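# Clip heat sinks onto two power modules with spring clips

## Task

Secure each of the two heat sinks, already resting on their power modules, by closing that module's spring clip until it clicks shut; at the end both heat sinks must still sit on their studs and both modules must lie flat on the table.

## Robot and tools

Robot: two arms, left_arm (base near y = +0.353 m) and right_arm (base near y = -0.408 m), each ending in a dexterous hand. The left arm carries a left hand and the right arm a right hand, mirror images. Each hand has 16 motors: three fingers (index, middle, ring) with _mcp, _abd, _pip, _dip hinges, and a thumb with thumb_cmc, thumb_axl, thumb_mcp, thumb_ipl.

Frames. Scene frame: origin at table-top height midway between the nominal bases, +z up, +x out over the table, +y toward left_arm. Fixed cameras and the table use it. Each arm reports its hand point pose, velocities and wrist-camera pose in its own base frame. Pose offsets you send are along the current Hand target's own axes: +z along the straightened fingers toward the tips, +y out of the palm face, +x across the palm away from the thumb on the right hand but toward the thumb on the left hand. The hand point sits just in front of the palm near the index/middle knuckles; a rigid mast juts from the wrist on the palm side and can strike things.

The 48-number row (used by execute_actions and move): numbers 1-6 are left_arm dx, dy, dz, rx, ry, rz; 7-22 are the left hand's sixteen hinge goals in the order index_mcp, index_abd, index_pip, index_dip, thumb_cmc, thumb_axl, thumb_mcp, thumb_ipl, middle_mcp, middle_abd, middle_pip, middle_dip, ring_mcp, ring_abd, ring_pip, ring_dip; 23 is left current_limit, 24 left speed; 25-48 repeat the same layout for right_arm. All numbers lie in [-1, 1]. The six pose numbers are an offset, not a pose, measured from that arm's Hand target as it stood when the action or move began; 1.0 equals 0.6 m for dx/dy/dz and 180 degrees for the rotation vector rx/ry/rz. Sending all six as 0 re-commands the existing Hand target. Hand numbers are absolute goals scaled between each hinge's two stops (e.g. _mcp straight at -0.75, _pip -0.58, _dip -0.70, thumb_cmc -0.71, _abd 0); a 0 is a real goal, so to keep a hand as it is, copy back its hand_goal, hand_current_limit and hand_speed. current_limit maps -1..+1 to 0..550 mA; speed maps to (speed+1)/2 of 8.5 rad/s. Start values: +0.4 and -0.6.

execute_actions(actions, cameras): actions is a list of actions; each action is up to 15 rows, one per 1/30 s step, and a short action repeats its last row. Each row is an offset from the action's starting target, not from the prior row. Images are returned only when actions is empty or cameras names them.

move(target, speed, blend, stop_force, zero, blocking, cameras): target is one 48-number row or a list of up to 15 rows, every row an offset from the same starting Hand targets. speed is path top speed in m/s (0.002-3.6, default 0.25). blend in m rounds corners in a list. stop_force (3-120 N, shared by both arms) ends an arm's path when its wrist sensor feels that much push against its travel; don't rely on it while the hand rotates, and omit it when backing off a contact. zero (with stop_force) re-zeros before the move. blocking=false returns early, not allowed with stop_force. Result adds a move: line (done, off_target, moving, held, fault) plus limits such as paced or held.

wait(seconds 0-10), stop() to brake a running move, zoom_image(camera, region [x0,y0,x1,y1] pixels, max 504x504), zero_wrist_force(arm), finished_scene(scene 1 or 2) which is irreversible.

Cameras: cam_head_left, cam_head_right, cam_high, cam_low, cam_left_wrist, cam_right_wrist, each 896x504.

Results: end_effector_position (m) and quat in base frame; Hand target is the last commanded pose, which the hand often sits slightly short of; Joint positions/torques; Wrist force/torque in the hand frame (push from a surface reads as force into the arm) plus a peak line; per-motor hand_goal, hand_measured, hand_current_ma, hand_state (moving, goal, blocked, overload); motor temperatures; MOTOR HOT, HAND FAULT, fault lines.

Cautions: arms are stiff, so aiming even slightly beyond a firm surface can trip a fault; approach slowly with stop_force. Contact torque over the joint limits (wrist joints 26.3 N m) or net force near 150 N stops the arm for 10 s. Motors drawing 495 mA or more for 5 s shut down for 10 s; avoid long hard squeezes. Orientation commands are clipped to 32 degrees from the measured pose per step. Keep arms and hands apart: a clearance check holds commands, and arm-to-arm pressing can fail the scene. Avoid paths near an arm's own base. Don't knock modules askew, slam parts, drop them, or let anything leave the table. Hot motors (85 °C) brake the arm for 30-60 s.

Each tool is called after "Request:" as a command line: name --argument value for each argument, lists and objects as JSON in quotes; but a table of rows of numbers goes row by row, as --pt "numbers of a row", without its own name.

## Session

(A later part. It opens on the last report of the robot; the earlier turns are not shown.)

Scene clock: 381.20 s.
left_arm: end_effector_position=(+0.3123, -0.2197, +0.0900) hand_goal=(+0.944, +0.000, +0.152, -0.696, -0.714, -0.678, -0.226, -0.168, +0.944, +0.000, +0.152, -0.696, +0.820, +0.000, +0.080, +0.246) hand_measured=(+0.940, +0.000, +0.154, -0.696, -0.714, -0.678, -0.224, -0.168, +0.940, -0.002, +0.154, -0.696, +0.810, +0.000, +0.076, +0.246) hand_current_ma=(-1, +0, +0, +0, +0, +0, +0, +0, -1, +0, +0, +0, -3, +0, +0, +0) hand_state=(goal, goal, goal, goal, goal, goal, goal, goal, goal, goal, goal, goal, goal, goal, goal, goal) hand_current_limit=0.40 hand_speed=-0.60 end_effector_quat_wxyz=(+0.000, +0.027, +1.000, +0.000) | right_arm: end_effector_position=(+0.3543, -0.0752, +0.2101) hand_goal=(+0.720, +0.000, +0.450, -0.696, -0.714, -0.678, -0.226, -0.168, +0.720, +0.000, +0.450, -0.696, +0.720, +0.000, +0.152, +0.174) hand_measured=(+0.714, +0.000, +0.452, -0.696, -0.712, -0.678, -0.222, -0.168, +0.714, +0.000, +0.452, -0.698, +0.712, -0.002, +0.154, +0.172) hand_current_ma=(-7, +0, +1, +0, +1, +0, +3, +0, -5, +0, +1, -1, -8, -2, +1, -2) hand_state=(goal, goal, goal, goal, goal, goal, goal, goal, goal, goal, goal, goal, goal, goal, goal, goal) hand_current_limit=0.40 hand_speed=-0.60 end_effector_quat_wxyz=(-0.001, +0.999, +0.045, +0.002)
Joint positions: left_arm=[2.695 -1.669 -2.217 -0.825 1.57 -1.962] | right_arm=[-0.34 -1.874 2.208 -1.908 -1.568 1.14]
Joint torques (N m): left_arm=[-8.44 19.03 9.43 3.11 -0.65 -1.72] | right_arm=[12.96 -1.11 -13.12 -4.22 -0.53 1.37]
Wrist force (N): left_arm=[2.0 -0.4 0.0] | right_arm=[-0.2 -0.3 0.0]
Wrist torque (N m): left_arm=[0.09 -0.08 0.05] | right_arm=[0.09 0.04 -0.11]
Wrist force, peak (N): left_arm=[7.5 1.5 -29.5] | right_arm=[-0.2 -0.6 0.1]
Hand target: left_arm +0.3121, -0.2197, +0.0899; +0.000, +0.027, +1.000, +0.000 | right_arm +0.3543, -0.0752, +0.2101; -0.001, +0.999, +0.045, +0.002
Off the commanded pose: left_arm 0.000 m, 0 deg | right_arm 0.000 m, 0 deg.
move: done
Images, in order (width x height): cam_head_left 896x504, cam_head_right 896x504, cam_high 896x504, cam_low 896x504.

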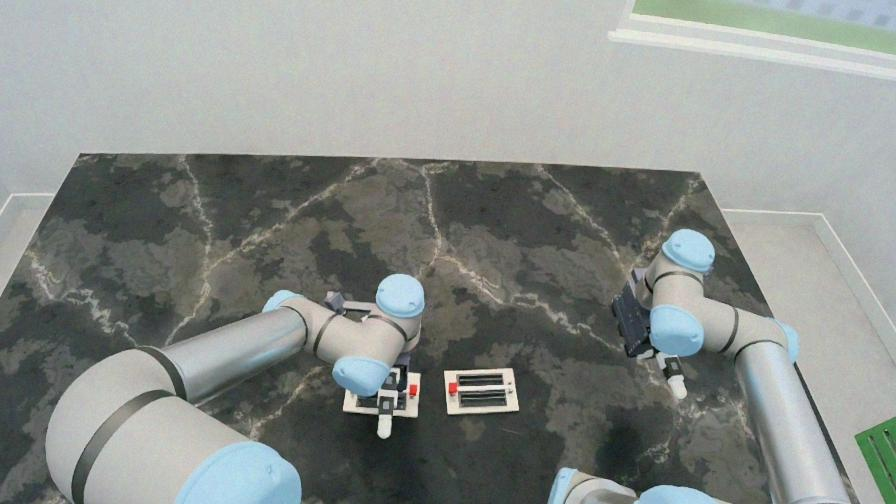

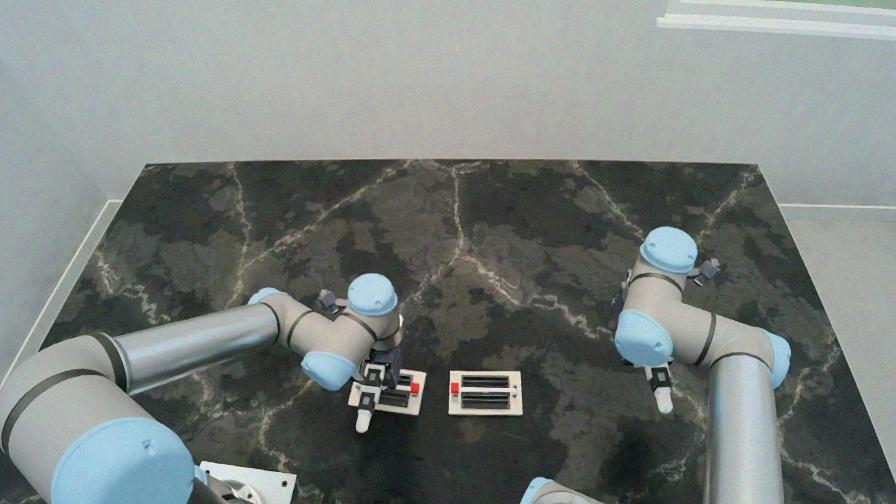

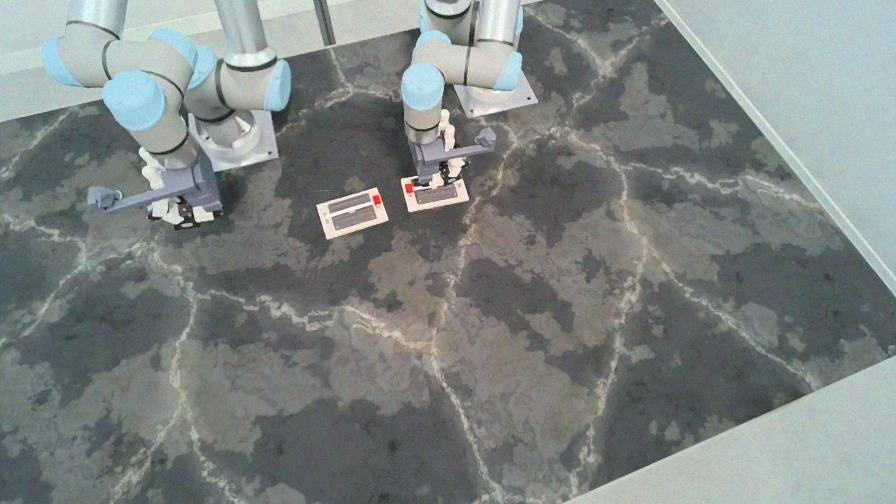

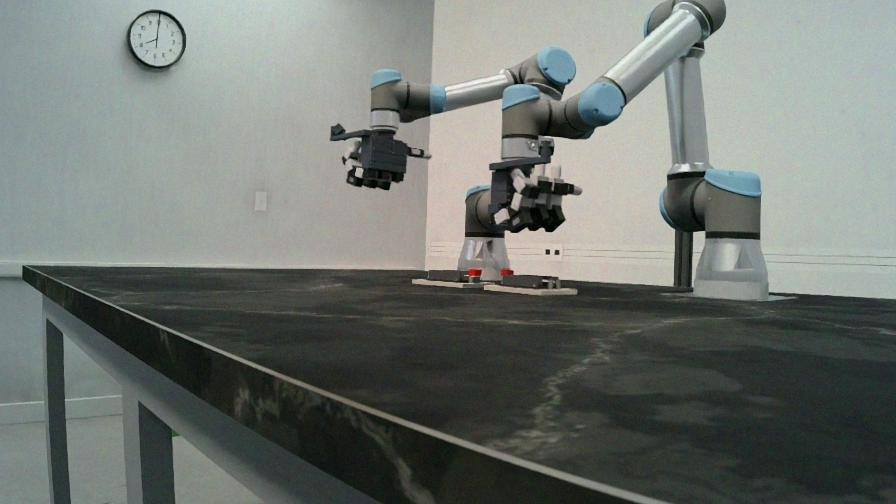

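Request:
move --pt "0 0.03 -0.1 0 0 0 0.945 0 0.153 -0.696 -0.714 -0.678 -0.226 -0.168 0.945 0 0.153 -0.696 0.82 0 0.08 0.246 0.4 -0.6 0 0 0 0 0 0 0.72 0 0.45 -0.696 -0.714 -0.678 -0.226 -0.168 0.72 0 0.45 -0.696 0.72 0 0.153 0.174 0.4 -0.6" --pt "0 0.4 -0.35 0 0 0 0.945 0 0.153 -0.696 -0.714 -0.678 -0.226 -0.168 0.945 0 0.153 -0.696 0.82 0 0.08 0.246 0.4 -0.6 0 0 0 0 0 0 0.72 0 0.45 -0.696 -0.714 -0.678 -0.226 -0.168 0.72 0 0.45 -0.696 0.72 0 0.153 0.174 0.4 -0.6" --speed '[0.1,0.2]' --blend '[0.02,0]' --cameras '["cam_head_left", "cam_high", "cam_low", "cam_head_right"]'

Request:
zoom_image --camera "cam_low" --region '[400, 230, 600, 310]'

Request:
zoom_image --camera "cam_head_right" --region '[330, 350, 540, 430]'

Request:
zoom_image --camera "cam_high" --region '[300, 150, 480, 250]'

Request:
zoom_image --camera "cam_head_left" --region '[330, 350, 540, 430]'

Scene clock: 392.73 s.
left_arm: end_effector_position=(+0.3253, +0.0200, +0.2998) hand_goal=(+0.944, +0.000, +0.152, -0.696, -0.714, -0.678, -0.226, -0.168, +0.944, +0.000, +0.152, -0.696, +0.820, +0.000, +0.080, +0.246) hand_measured=(+0.940, +0.000, +0.154, -0.696, -0.714, -0.678, -0.224, -0.168, +0.938, -0.002, +0.154, -0.696, +0.810, +0.000, +0.076, +0.246) hand_current_ma=(-1, +0, +0, +0, +0, +0, +0, +0, -1, +0, +0, +0, -3, +0, +0, +0) hand_state=(goal, goal, goal, goal, goal, goal, goal, goal, goal, goal, goal, goal, goal, goal, goal, goal) hand_current_limit=0.40 hand_speed=-0.60 end_effector_quat_wxyz=(+0.000, +0.027, +1.000, +0.000) | right_arm: end_effector_position=(+0.3543, -0.0752, +0.2101) hand_goal=(+0.720, +0.000, +0.450, -0.696, -0.714, -0.678, -0.226, -0.168, +0.720, +0.000, +0.450, -0.696, +0.720, +0.000, +0.152, +0.174) hand_measured=(+0.714, +0.000, +0.452, -0.696, -0.712, -0.678, -0.222, -0.168, +0.714, +0.000, +0.452, -0.698, +0.712, -0.002, +0.154, +0.172) hand_current_ma=(-7, +0, +1, +0, +1, +0, +3, +0, -5, +0, +1, -1, -8, -2, +1, -2) hand_state=(goal, goal, goal, goal, goal, goal, goal, goal, goal, goal, goal, goal, goal, goal, goal, goal) hand_current_limit=0.40 hand_speed=-0.60 end_effector_quat_wxyz=(-0.001, +0.999, +0.045, +0.002)
Joint positions: left_arm=[3.343 -1.164 -2.037 -1.511 1.57 -1.315] | right_arm=[-0.34 -1.874 2.208 -1.908 -1.568 1.14]
Joint torques (N m): left_arm=[9.41 -1.65 17 1.54 0.48 1.31] | right_arm=[11.2 -1.13 -13.62 -4.22 -0.27 1.2]
Wrist force (N): left_arm=[1.8 -0.2 0.0] | right_arm=[-0.3 -0.1 0.1]
Wrist torque (N m): left_arm=[0.13 -0.06 0.20] | right_arm=[0.12 0.05 -0.11]
Wrist force, peak (N): left_arm=[2.1 1.8 -0.8] | right_arm=[-0.4 -0.5 0.1]
Hand target: left_arm +0.3253, +0.0200, +0.2998; +0.000, +0.027, +1.000, +0.000 | right_arm +0.3543, -0.0752, +0.2101; -0.001, +0.999, +0.045, +0.002
Off the commanded pose: left_arm 0.000 m, 0 deg | right_arm 0.000 m, 0 deg.
move: done
Images, in order (width x height): cam_head_left 896x504, cam_head_right 896x504, cam_high 896x504, cam_low 896x504.

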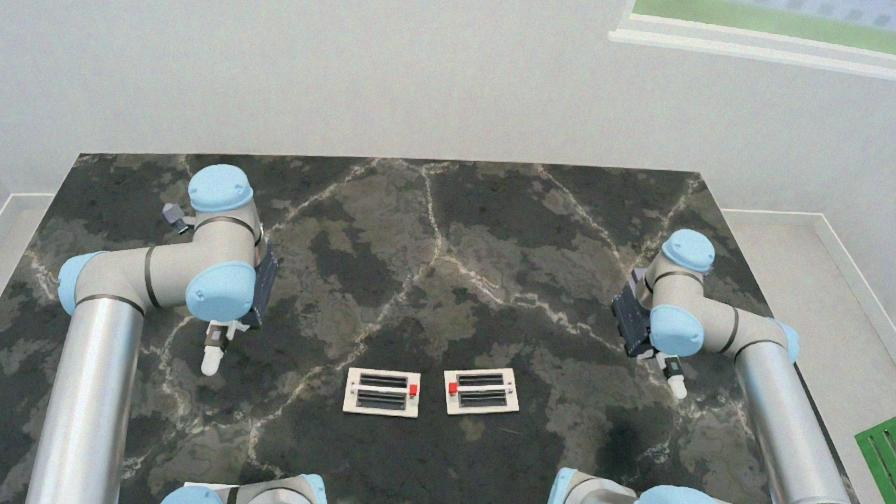

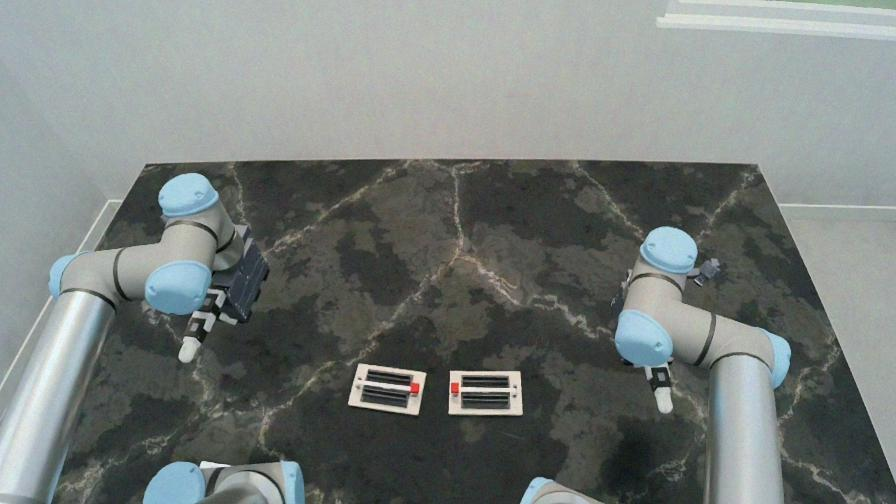

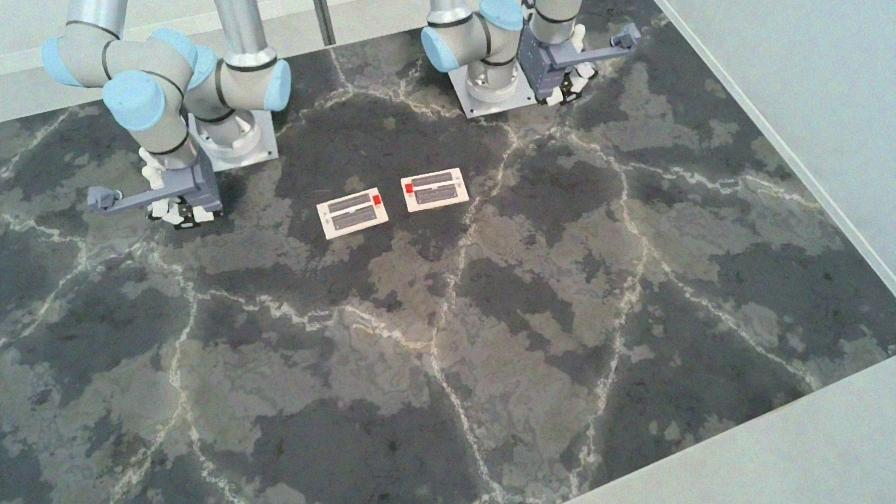

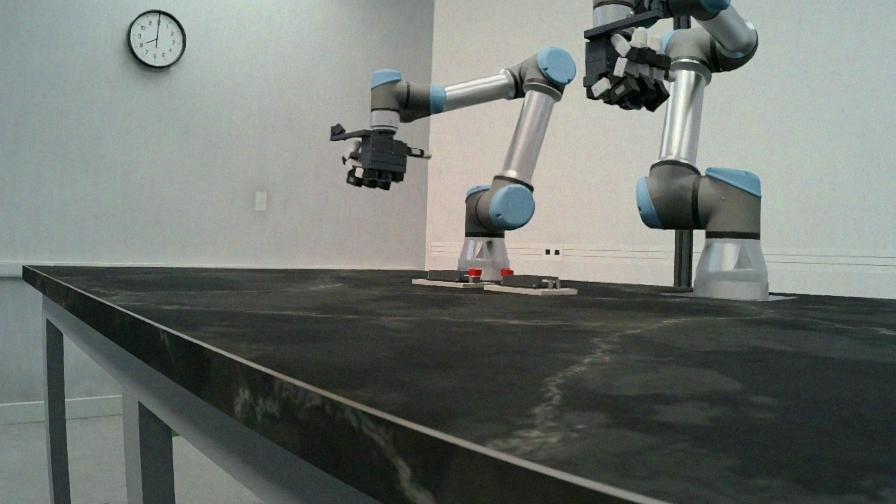

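Scaled by 2.520.

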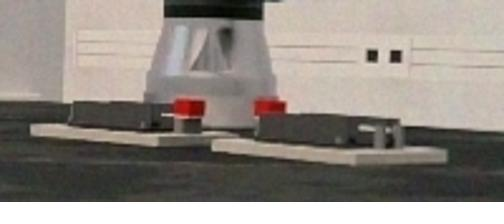

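Scaled by 2.400.

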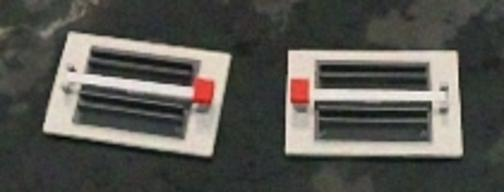

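Scaled by 2.800.

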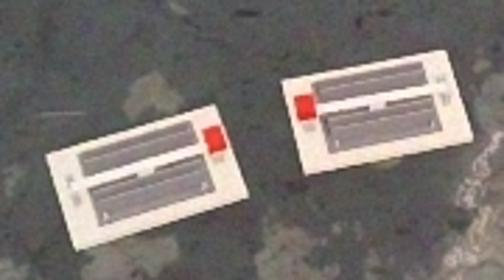

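Scaled by 2.400.

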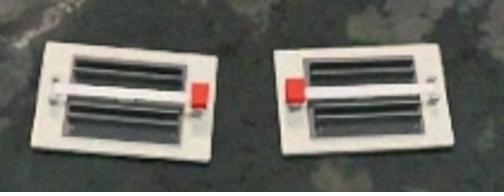

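Request:
zoom_image --camera "cam_head_right" --region '[345, 358, 435, 420]'

Request:
zoom_image --camera "cam_head_right" --region '[440, 360, 530, 422]'

Request:
zoom_image --camera "cam_high" --region '[395, 160, 475, 220]'

Request:
zoom_image --camera "cam_high" --region '[310, 180, 390, 240]'

Request:
zoom_image --camera "cam_low" --region '[410, 260, 490, 300]'

Request:
zoom_image --camera "cam_low" --region '[480, 260, 580, 300]'

Scaled by 5.600.

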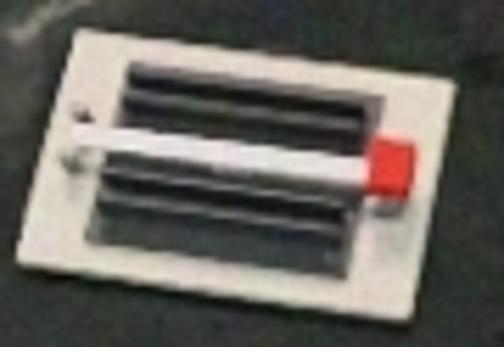

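Scaled by 5.600.

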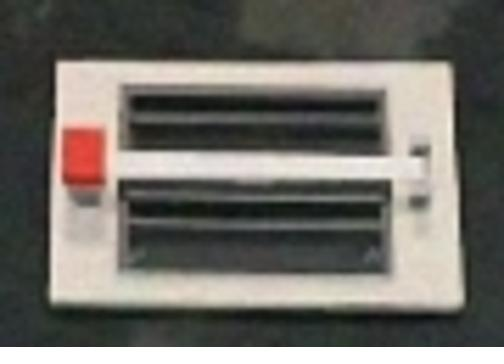

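Scaled by 6.300.

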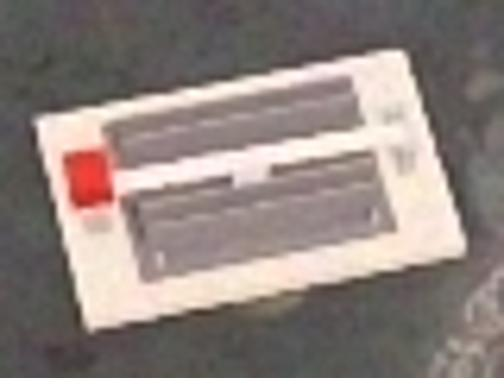

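Scaled by 6.300.

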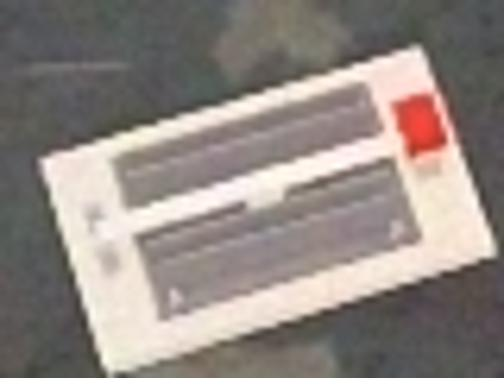

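Scaled by 6.300.

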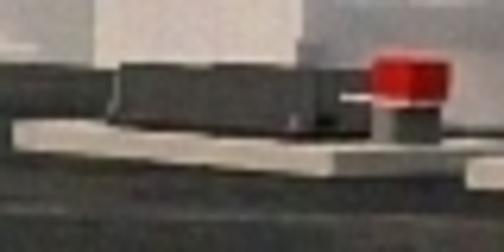

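Scaled by 5.040.

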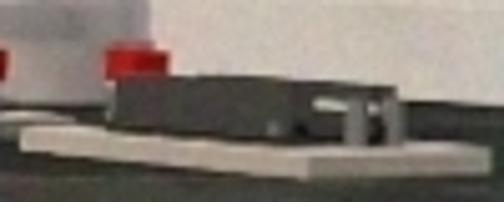

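Request:
move --pt "0.0105 -0.4517 0.25 -0.0833 0 0 0.945 0 0.153 -0.696 -0.714 -0.678 -0.226 -0.168 0.945 0 0.153 -0.696 0.82 0 0.08 0.246 0.4 -0.6 0 0 0 0 0 0 0.72 0 0.45 -0.696 -0.714 -0.678 -0.226 -0.168 0.72 0 0.45 -0.696 0.72 0 0.153 0.174 0.4 -0.6" --pt "0.0105 -0.4517 0.428 -0.0833 0 0 0.945 0 0.153 -0.696 -0.714 -0.678 -0.226 -0.168 0.945 0 0.153 -0.696 0.82 0 0.08 0.246 0.4 -0.6 0 0 0 0 0 0 0.72 0 0.45 -0.696 -0.714 -0.678 -0.226 -0.168 0.72 0 0.45 -0.696 0.72 0 0.153 0.174 0.4 -0.6" --speed '[0.2,0.08]' --blend '[0.02,0]' --cameras '["cam_high", "cam_low", "cam_head_right", "cam_head_left"]'

Request:
zoom_image --camera "cam_low" --region '[460, 200, 640, 310]'

Request:
zoom_image --camera "cam_head_right" --region '[320, 320, 480, 440]'

Request:
zoom_image --camera "cam_high" --region '[360, 120, 500, 240]'

Scene clock: 424.47 s.
left_arm: end_effector_position=(+0.3040, -0.2503, +0.0431) hand_goal=(+0.944, +0.000, +0.152, -0.696, -0.714, -0.678, -0.226, -0.168, +0.944, +0.000, +0.152, -0.696, +0.820, +0.000, +0.080, +0.246) hand_measured=(+0.940, +0.000, +0.154, -0.696, -0.714, -0.678, -0.224, -0.168, +0.938, -0.002, +0.154, -0.696, +0.810, +0.000, +0.078, +0.246) hand_current_ma=(-1, +0, +0, +0, +0, +0, +0, +0, -1, +0, +0, +0, -3, +0, +0, +0) hand_state=(goal, goal, goal, goal, goal, goal, goal, goal, goal, goal, goal, goal, goal, goal, goal, goal) hand_current_limit=0.40 hand_speed=-0.60 end_effector_quat_wxyz=(+0.003, +0.027, +0.991, +0.130) | right_arm: end_effector_position=(+0.3543, -0.0752, +0.2101) hand_goal=(+0.720, +0.000, +0.450, -0.696, -0.714, -0.678, -0.226, -0.168, +0.720, +0.000, +0.450, -0.696, +0.720, +0.000, +0.152, +0.174) hand_measured=(+0.714, +0.000, +0.452, -0.696, -0.712, -0.678, -0.222, -0.168, +0.714, +0.000, +0.452, -0.698, +0.712, -0.002, +0.154, +0.172) hand_current_ma=(-7, +0, +1, +0, +1, +0, +3, +0, -5, +0, +1, -1, -8, -2, +1, -2) hand_state=(goal, goal, goal, goal, goal, goal, goal, goal, goal, goal, goal, goal, goal, goal, goal, goal) hand_current_limit=0.40 hand_speed=-0.60 end_effector_quat_wxyz=(-0.001, +0.999, +0.045, +0.002)
Joint positions: left_arm=[2.519 -1.915 -2.119 -0.821 1.79 -2.154] | right_arm=[-0.34 -1.874 2.208 -1.908 -1.568 1.14]
Joint torques (N m): left_arm=[-9.51 33.01 27.76 1.72 0.39 -1.5] | right_arm=[12.24 -0.69 -12.95 -4.04 -0.35 1.28]
Wrist force (N): left_arm=[2.0 0.0 0.4] | right_arm=[-0.2 -0.4 -0.1]
Wrist torque (N m): left_arm=[-0.02 -0.08 0.03] | right_arm=[0.10 0.04 -0.11]
Wrist force, peak (N): left_arm=[2.0 1.8 -0.9] | right_arm=[-0.4 -0.5 0.1]
Hand target: left_arm +0.3041, -0.2504, +0.0431; +0.004, +0.027, +0.991, +0.130 | right_arm +0.3543, -0.0752, +0.2101; -0.001, +0.999, +0.045, +0.002
Off the commanded pose: left_arm 0.000 m, 0 deg | right_arm 0.000 m, 0 deg.
move: done
Images, in order (width x height): cam_head_left 896x504, cam_head_right 896x504, cam_high 896x504, cam_low 896x504.

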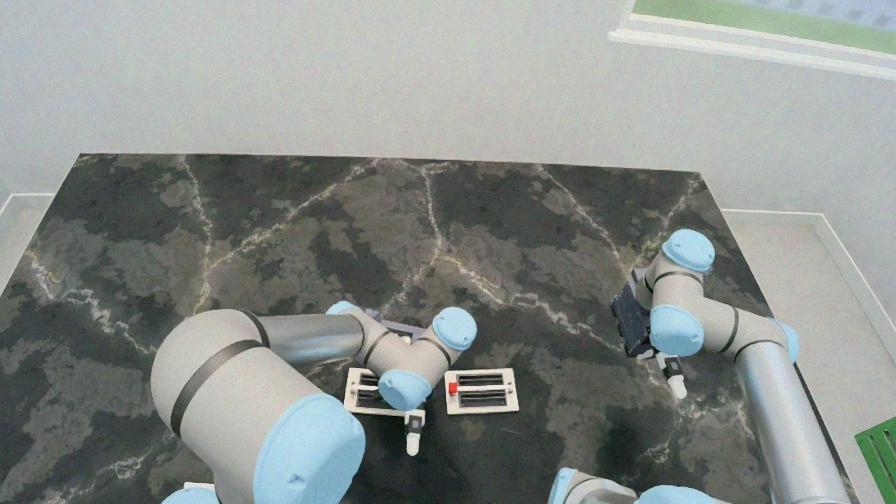

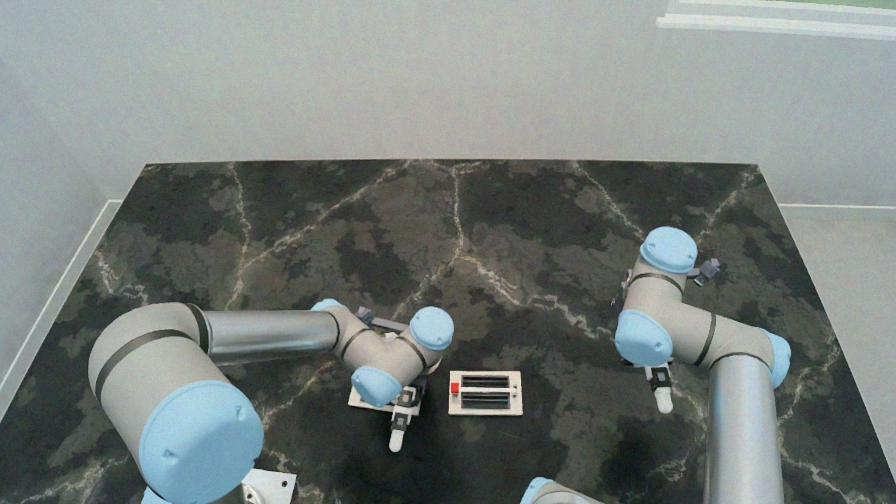

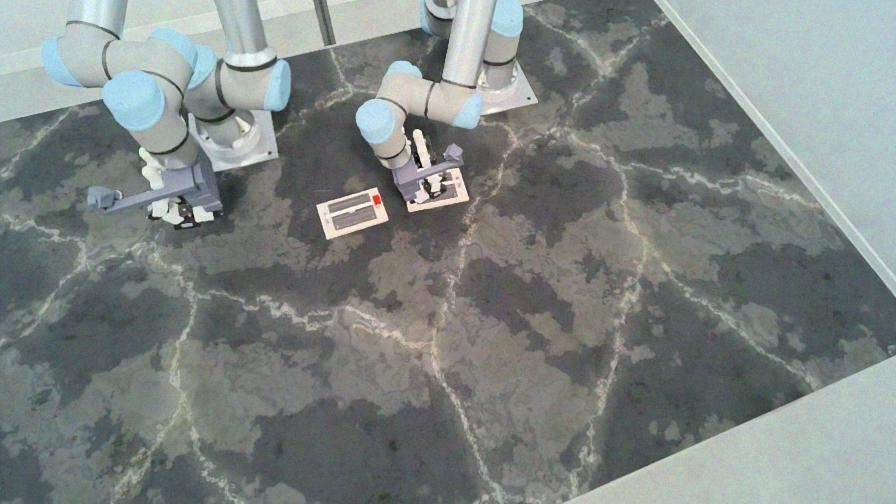

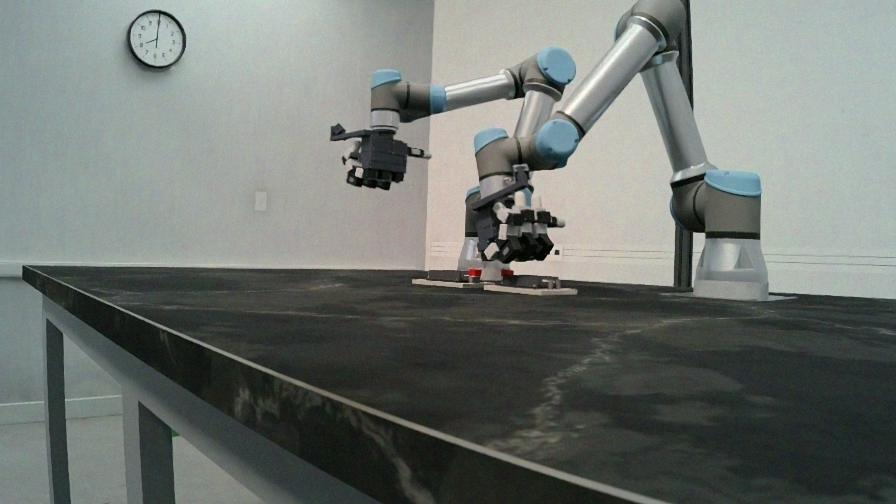

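Scaled by 2.800.

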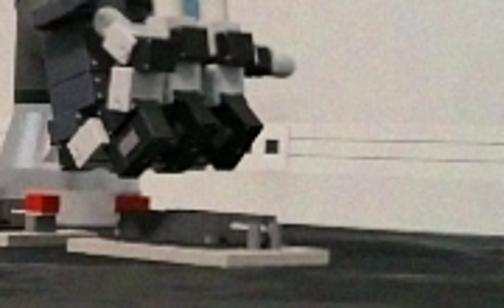

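Scaled by 3.150.

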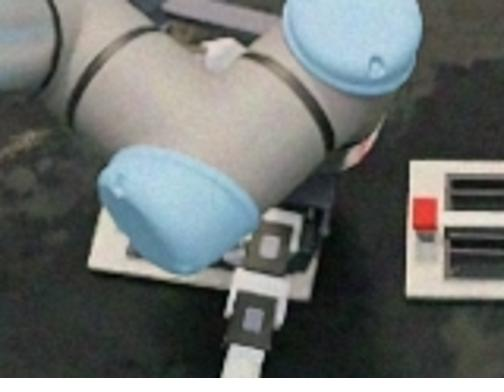

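Scaled by 3.600.

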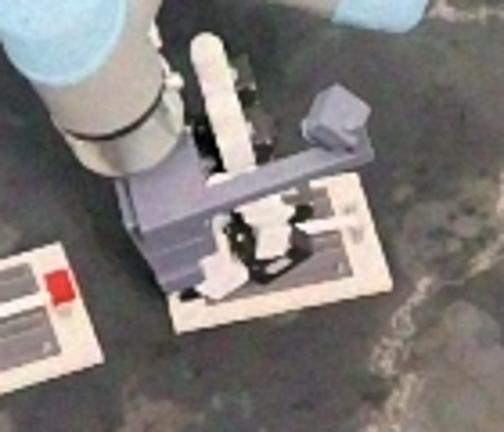

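Request:
move --pt "0 -0.0173 0.0644 0 0 0 0.945 0 0.153 -0.696 -0.714 -0.678 -0.226 -0.168 0.945 0 0.153 -0.696 0.82 0 0.08 0.246 0.4 -0.6 0 0 0 0 0 0 0.72 0 0.45 -0.696 -0.714 -0.678 -0.226 -0.168 0.72 0 0.45 -0.696 0.72 0 0.153 0.174 0.4 -0.6" --speed 0.015 --stop_force 50 --cameras '["cam_high", "cam_low", "cam_head_right"]'

Request:
zoom_image --camera "cam_low" --region '[460, 200, 640, 310]'

Request:
zoom_image --camera "cam_high" --region '[360, 120, 500, 240]'

Scene clock: 433.57 s.
left_arm: end_effector_position=(+0.3042, -0.2505, +0.0229) hand_goal=(+0.944, +0.000, +0.152, -0.696, -0.714, -0.678, -0.226, -0.168, +0.944, +0.000, +0.152, -0.696, +0.820, +0.000, +0.080, +0.246) hand_measured=(+0.940, +0.000, +0.154, -0.696, -0.714, -0.678, -0.224, -0.168, +0.938, -0.002, +0.154, -0.696, +0.810, +0.000, +0.078, +0.246) hand_current_ma=(-1, +0, +0, +0, +0, +0, +0, +0, -1, +0, +0, +0, -3, +0, +0, +0) hand_state=(goal, goal, goal, goal, goal, goal, goal, goal, goal, goal, goal, goal, goal, goal, goal, goal) hand_current_limit=0.40 hand_speed=-0.60 end_effector_quat_wxyz=(+0.004, +0.027, +0.991, +0.130) | right_arm: end_effector_position=(+0.3543, -0.0752, +0.2101) hand_goal=(+0.720, +0.000, +0.450, -0.696, -0.714, -0.678, -0.226, -0.168, +0.720, +0.000, +0.450, -0.696, +0.720, +0.000, +0.152, +0.174) hand_measured=(+0.714, +0.000, +0.452, -0.696, -0.712, -0.678, -0.222, -0.168, +0.714, +0.000, +0.452, -0.698, +0.712, -0.002, +0.154, +0.172) hand_current_ma=(-7, +0, +1, +0, +1, +0, +3, +0, -5, +0, +1, -1, -8, -2, +1, -2) hand_state=(goal, goal, goal, goal, goal, goal, goal, goal, goal, goal, goal, goal, goal, goal, goal, goal) hand_current_limit=0.40 hand_speed=-0.60 end_effector_quat_wxyz=(-0.001, +0.999, +0.045, +0.002)
Joint positions: left_arm=[2.519 -1.96 -2.131 -0.764 1.79 -2.154] | right_arm=[-0.34 -1.874 2.208 -1.908 -1.568 1.14]
Joint torques (N m): left_arm=[4.7 14.25 9.52 -4.86 1.68 -0.68] | right_arm=[10.9 -1.14 -12.17 -4.12 -0.36 1.24]
Wrist force (N): left_arm=[-2.9 -5.5 -39.0] | right_arm=[-0.3 -0.3 0.0]
Wrist torque (N m): left_arm=[3.84 -0.70 -0.34] | right_arm=[0.09 0.06 -0.12]
Wrist force, peak (N): left_arm=[13.4 15.2 -71.7] | right_arm=[-0.4 -0.5 0.0]
Hand target: left_arm +0.3042, -0.2504, +0.0229; +0.004, +0.027, +0.991, +0.130 (not the last commanded pose) | right_arm +0.3543, -0.0752, +0.2101; -0.001, +0.999, +0.045, +0.002
Off the commanded pose: left_arm 0.020 m, 0 deg | right_arm 0.000 m, 0 deg.
move: contact (left_arm)
Images, in order (width x height): cam_head_right 896x504, cam_high 896x504, cam_low 896x504.

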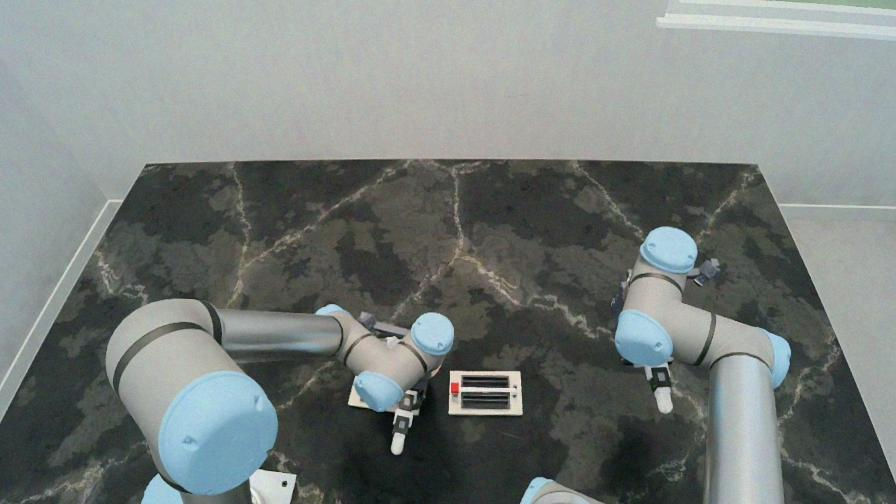

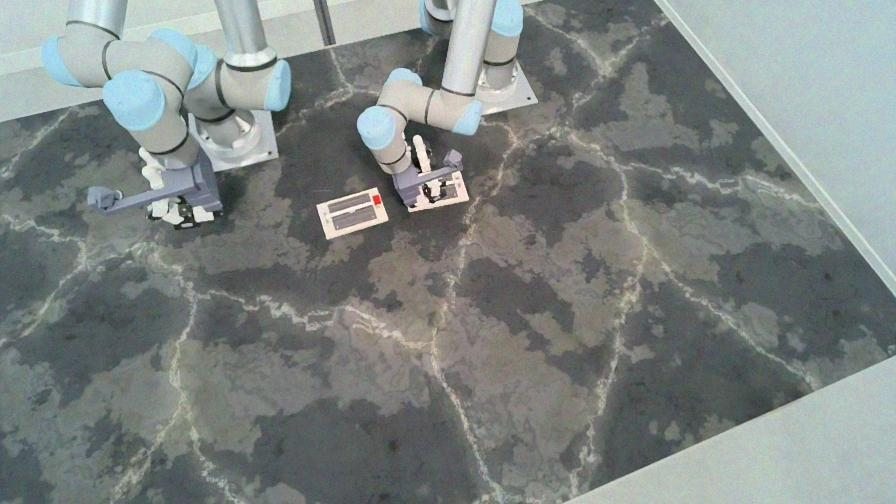

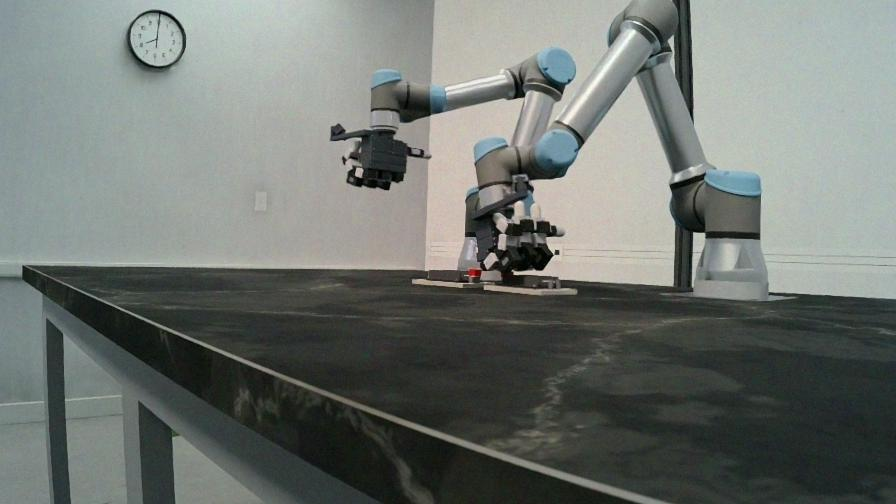

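Scaled by 2.800.

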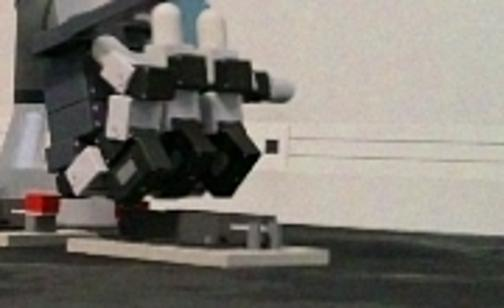

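Scaled by 3.600.

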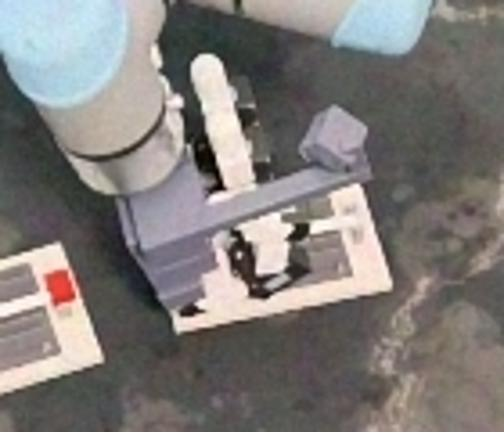

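Request:
move --pt "0 0.0216 -0.0805 0 0 0 0.945 0 0.153 -0.696 -0.714 -0.678 -0.226 -0.168 0.945 0 0.153 -0.696 0.82 0 0.08 0.246 0.4 -0.6 0 0 0 0 0 0 0.72 0 0.45 -0.696 -0.714 -0.678 -0.226 -0.168 0.72 0 0.45 -0.696 0.72 0 0.153 0.174 0.4 -0.6" --pt "0 0.3 -0.3 0.0833 0 0 0.945 0 0.153 -0.696 -0.714 -0.678 -0.226 -0.168 0.945 0 0.153 -0.696 0.82 0 0.08 0.246 0.4 -0.6 0 0 0 0 0 0 0.72 0 0.45 -0.696 -0.714 -0.678 -0.226 -0.168 0.72 0 0.45 -0.696 0.72 0 0.153 0.174 0.4 -0.6" --speed '[0.1,0.2]' --blend '[0.02,0]' --cameras '["cam_head_left", "cam_high", "cam_low", "cam_head_right"]'

Request:
zoom_image --camera "cam_high" --region '[300, 150, 480, 250]'

Request:
zoom_image --camera "cam_low" --region '[400, 230, 600, 310]'

Scene clock: 441.37 s.
left_arm: end_effector_position=(+0.3111, -0.1232, +0.2433) hand_goal=(+0.944, +0.000, +0.152, -0.696, -0.714, -0.678, -0.226, -0.168, +0.944, +0.000, +0.152, -0.696, +0.820, +0.000, +0.080, +0.246) hand_measured=(+0.940, +0.000, +0.154, -0.696, -0.714, -0.678, -0.224, -0.168, +0.938, -0.002, +0.154, -0.696, +0.810, +0.000, +0.078, +0.246) hand_current_ma=(-1, +0, +0, +0, +0, +0, +0, +0, -1, +0, +0, +0, -3, +0, +0, +0) hand_state=(goal, goal, goal, goal, goal, goal, goal, goal, goal, goal, goal, goal, goal, goal, goal, goal) hand_current_limit=0.40 hand_speed=-0.60 end_effector_quat_wxyz=(+0.000, +0.027, +1.000, +0.000) | right_arm: end_effector_position=(+0.3543, -0.0752, +0.2101) hand_goal=(+0.720, +0.000, +0.450, -0.696, -0.714, -0.678, -0.226, -0.168, +0.720, +0.000, +0.450, -0.696, +0.720, +0.000, +0.152, +0.174) hand_measured=(+0.714, +0.000, +0.452, -0.696, -0.712, -0.678, -0.222, -0.168, +0.714, +0.000, +0.452, -0.698, +0.712, -0.002, +0.154, +0.172) hand_current_ma=(-7, +0, +1, +0, +1, +0, +3, +0, -5, +0, +1, -1, -8, -2, +1, -2) hand_state=(goal, goal, goal, goal, goal, goal, goal, goal, goal, goal, goal, goal, goal, goal, goal, goal) hand_current_limit=0.40 hand_speed=-0.60 end_effector_quat_wxyz=(-0.001, +0.999, +0.045, +0.002)
Joint positions: left_arm=[2.924 -1.302 -2.095 -1.314 1.57 -1.733] | right_arm=[-0.34 -1.874 2.208 -1.908 -1.568 1.14]
Joint torques (N m): left_arm=[7.99 20.69 14.32 1.06 1.58 0.5] | right_arm=[10.93 -0.94 -13.59 -4.15 -0.21 1.23]
Wrist force (N): left_arm=[2.0 -0.3 -0.2] | right_arm=[-0.1 -0.5 0.1]
Wrist torque (N m): left_arm=[0.13 -0.11 0.22] | right_arm=[0.06 0.02 -0.10]
Wrist force, peak (N): left_arm=[-2.2 -6.0 -39.3] | right_arm=[-0.4 -0.6 0.0]
Hand target: left_arm +0.3111, -0.1232, +0.2433; +0.000, +0.027, +1.000, +0.000 | right_arm +0.3543, -0.0752, +0.2101; -0.001, +0.999, +0.045, +0.002
Off the commanded pose: left_arm 0.000 m, 0 deg | right_arm 0.000 m, 0 deg.
move: done
Images, in order (width x height): cam_head_left 896x504, cam_head_right 896x504, cam_high 896x504, cam_low 896x504.

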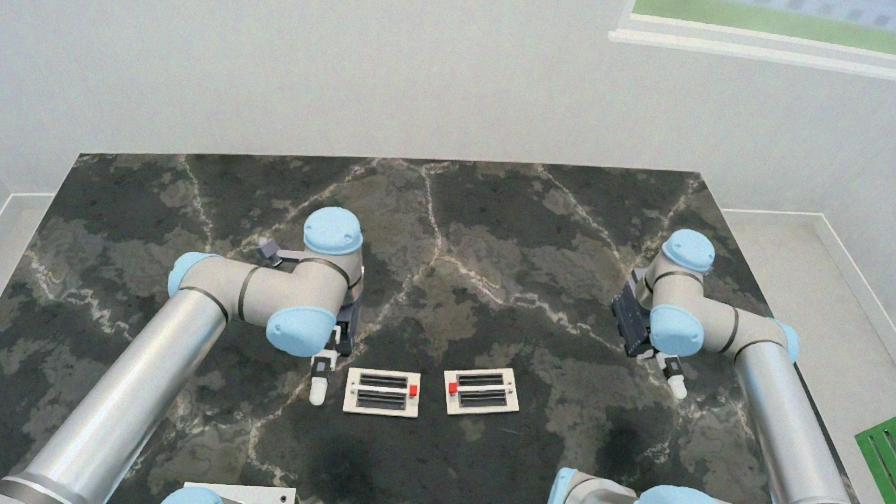

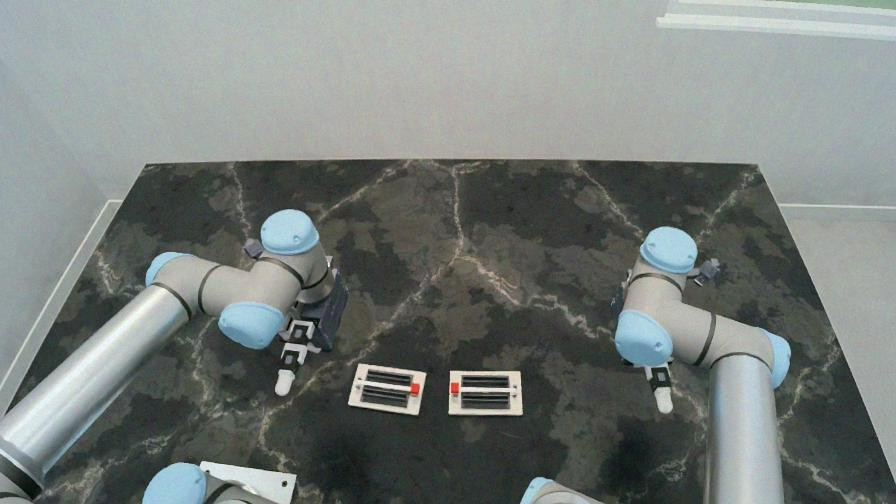

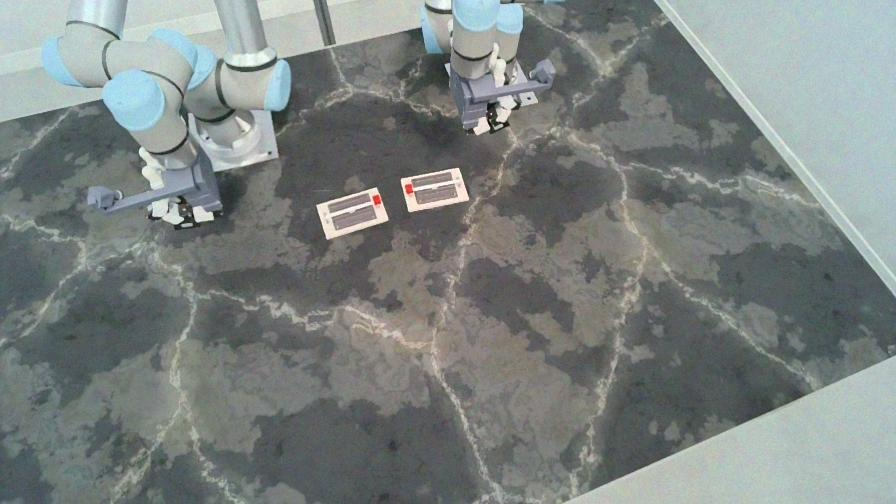

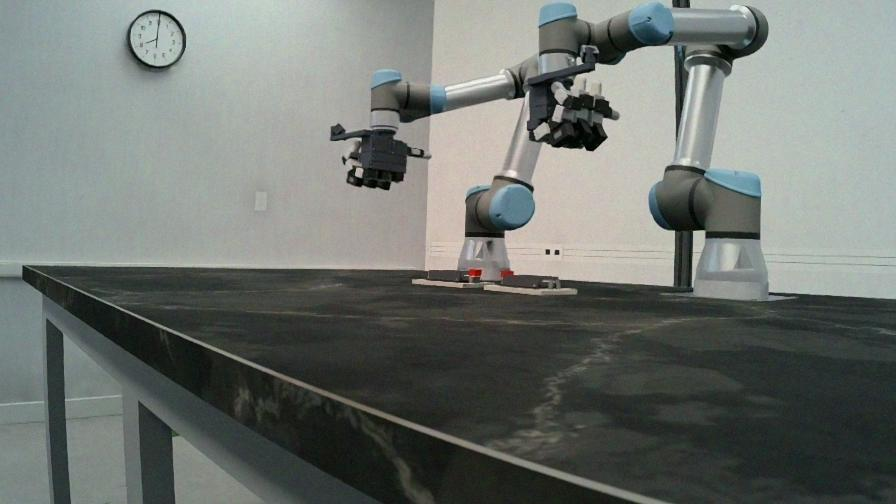

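Scaled by 2.800.

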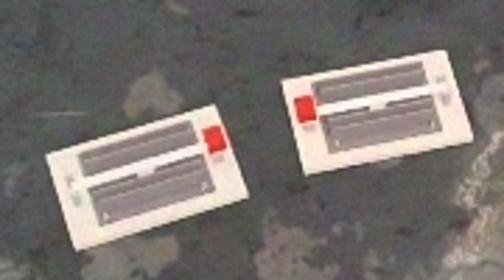

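Scaled by 2.520.

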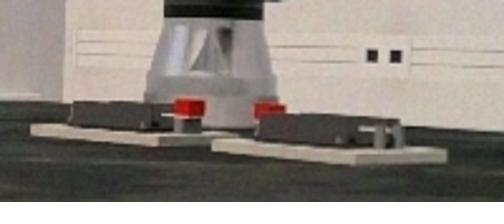

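Request:
wait --seconds 0 --cameras '["cam_head_right","cam_low"]'

Request:
zoom_image --camera "cam_head_right" --region '[345, 358, 435, 420]'

Request:
zoom_image --camera "cam_head_right" --region '[440, 360, 530, 422]'

Request:
zoom_image --camera "cam_low" --region '[410, 260, 490, 300]'

Request:
zoom_image --camera "cam_low" --region '[480, 260, 580, 300]'

Scene clock: 458.67 s.
left_arm: end_effector_position=(+0.3111, -0.1232, +0.2433) hand_goal=(+0.944, +0.000, +0.152, -0.696, -0.714, -0.678, -0.226, -0.168, +0.944, +0.000, +0.152, -0.696, +0.820, +0.000, +0.080, +0.246) hand_measured=(+0.940, +0.000, +0.154, -0.696, -0.714, -0.678, -0.224, -0.168, +0.938, -0.002, +0.154, -0.696, +0.810, +0.000, +0.078, +0.246) hand_current_ma=(-1, +0, +0, +0, +0, +0, +0, +0, -1, +0, +0, +0, -3, +0, +0, +0) hand_state=(goal, goal, goal, goal, goal, goal, goal, goal, goal, goal, goal, goal, goal, goal, goal, goal) hand_current_limit=0.40 hand_speed=-0.60 end_effector_quat_wxyz=(+0.000, +0.027, +1.000, +0.000) | right_arm: end_effector_position=(+0.3543, -0.0752, +0.2101) hand_goal=(+0.720, +0.000, +0.450, -0.696, -0.714, -0.678, -0.226, -0.168, +0.720, +0.000, +0.450, -0.696, +0.720, +0.000, +0.152, +0.174) hand_measured=(+0.714, +0.000, +0.452, -0.696, -0.712, -0.678, -0.222, -0.168, +0.714, +0.000, +0.452, -0.698, +0.712, -0.002, +0.154, +0.172) hand_current_ma=(-7, +0, +1, +0, +1, +0, +3, +0, -5, +0, +1, -1, -8, -2, +1, -2) hand_state=(goal, goal, goal, goal, goal, goal, goal, goal, goal, goal, goal, goal, goal, goal, goal, goal) hand_current_limit=0.40 hand_speed=-0.60 end_effector_quat_wxyz=(-0.001, +0.999, +0.045, +0.002)
Joint positions: left_arm=[2.924 -1.302 -2.095 -1.314 1.57 -1.733] | right_arm=[-0.34 -1.874 2.208 -1.908 -1.568 1.14]
Joint torques (N m): left_arm=[9.17 20.08 14.68 0.81 -1.18 2.66] | right_arm=[11.63 -1.09 -13.31 -4.09 -0.14 1.34]
Wrist force (N): left_arm=[2.1 -0.2 0.1] | right_arm=[-0.1 -0.4 0.1]
Wrist torque (N m): left_arm=[0.12 -0.12 0.21] | right_arm=[0.07 0.02 -0.10]
Wrist force, peak (N): left_arm=[2.1 -0.2 0.1] | right_arm=[-0.3 -0.4 -0.1]
Hand target: left_arm +0.3111, -0.1232, +0.2433; +0.000, +0.027, +1.000, +0.000 | right_arm +0.3543, -0.0752, +0.2101; -0.001, +0.999, +0.045, +0.002
Off the commanded pose: left_arm 0.000 m, 0 deg | right_arm 0.000 m, 0 deg.
Images, in order (width x height): cam_head_right 896x504, cam_low 896x504.

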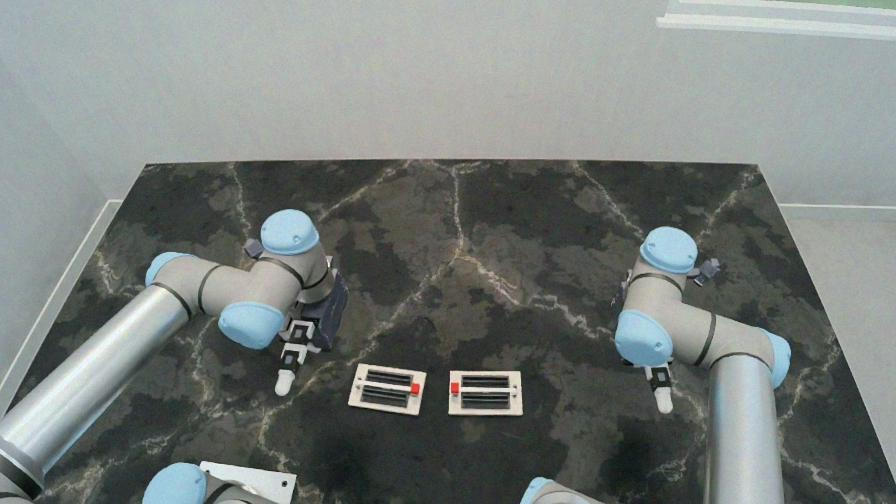

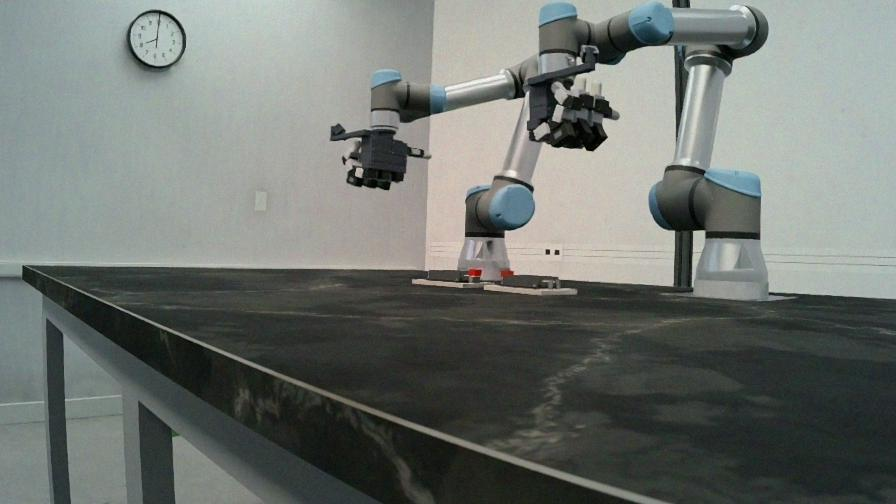

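Scaled by 5.600.

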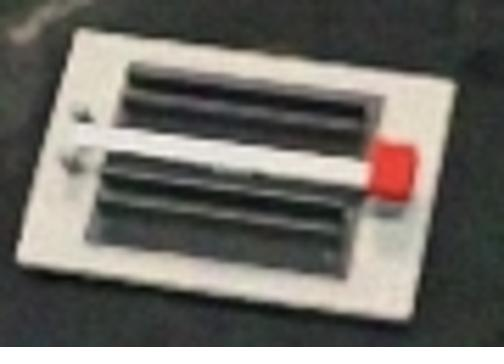

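Scaled by 5.600.

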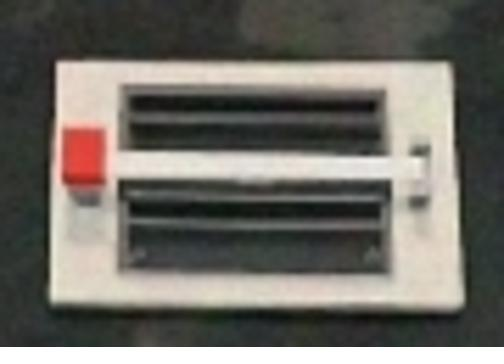

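Scaled by 6.300.

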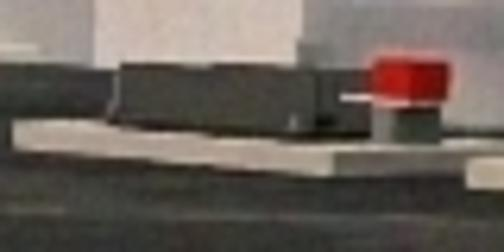

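Scaled by 5.040.

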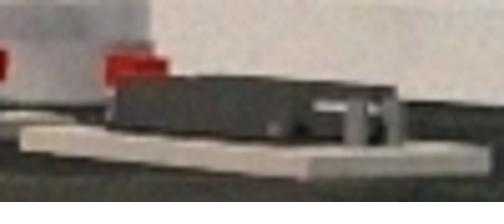

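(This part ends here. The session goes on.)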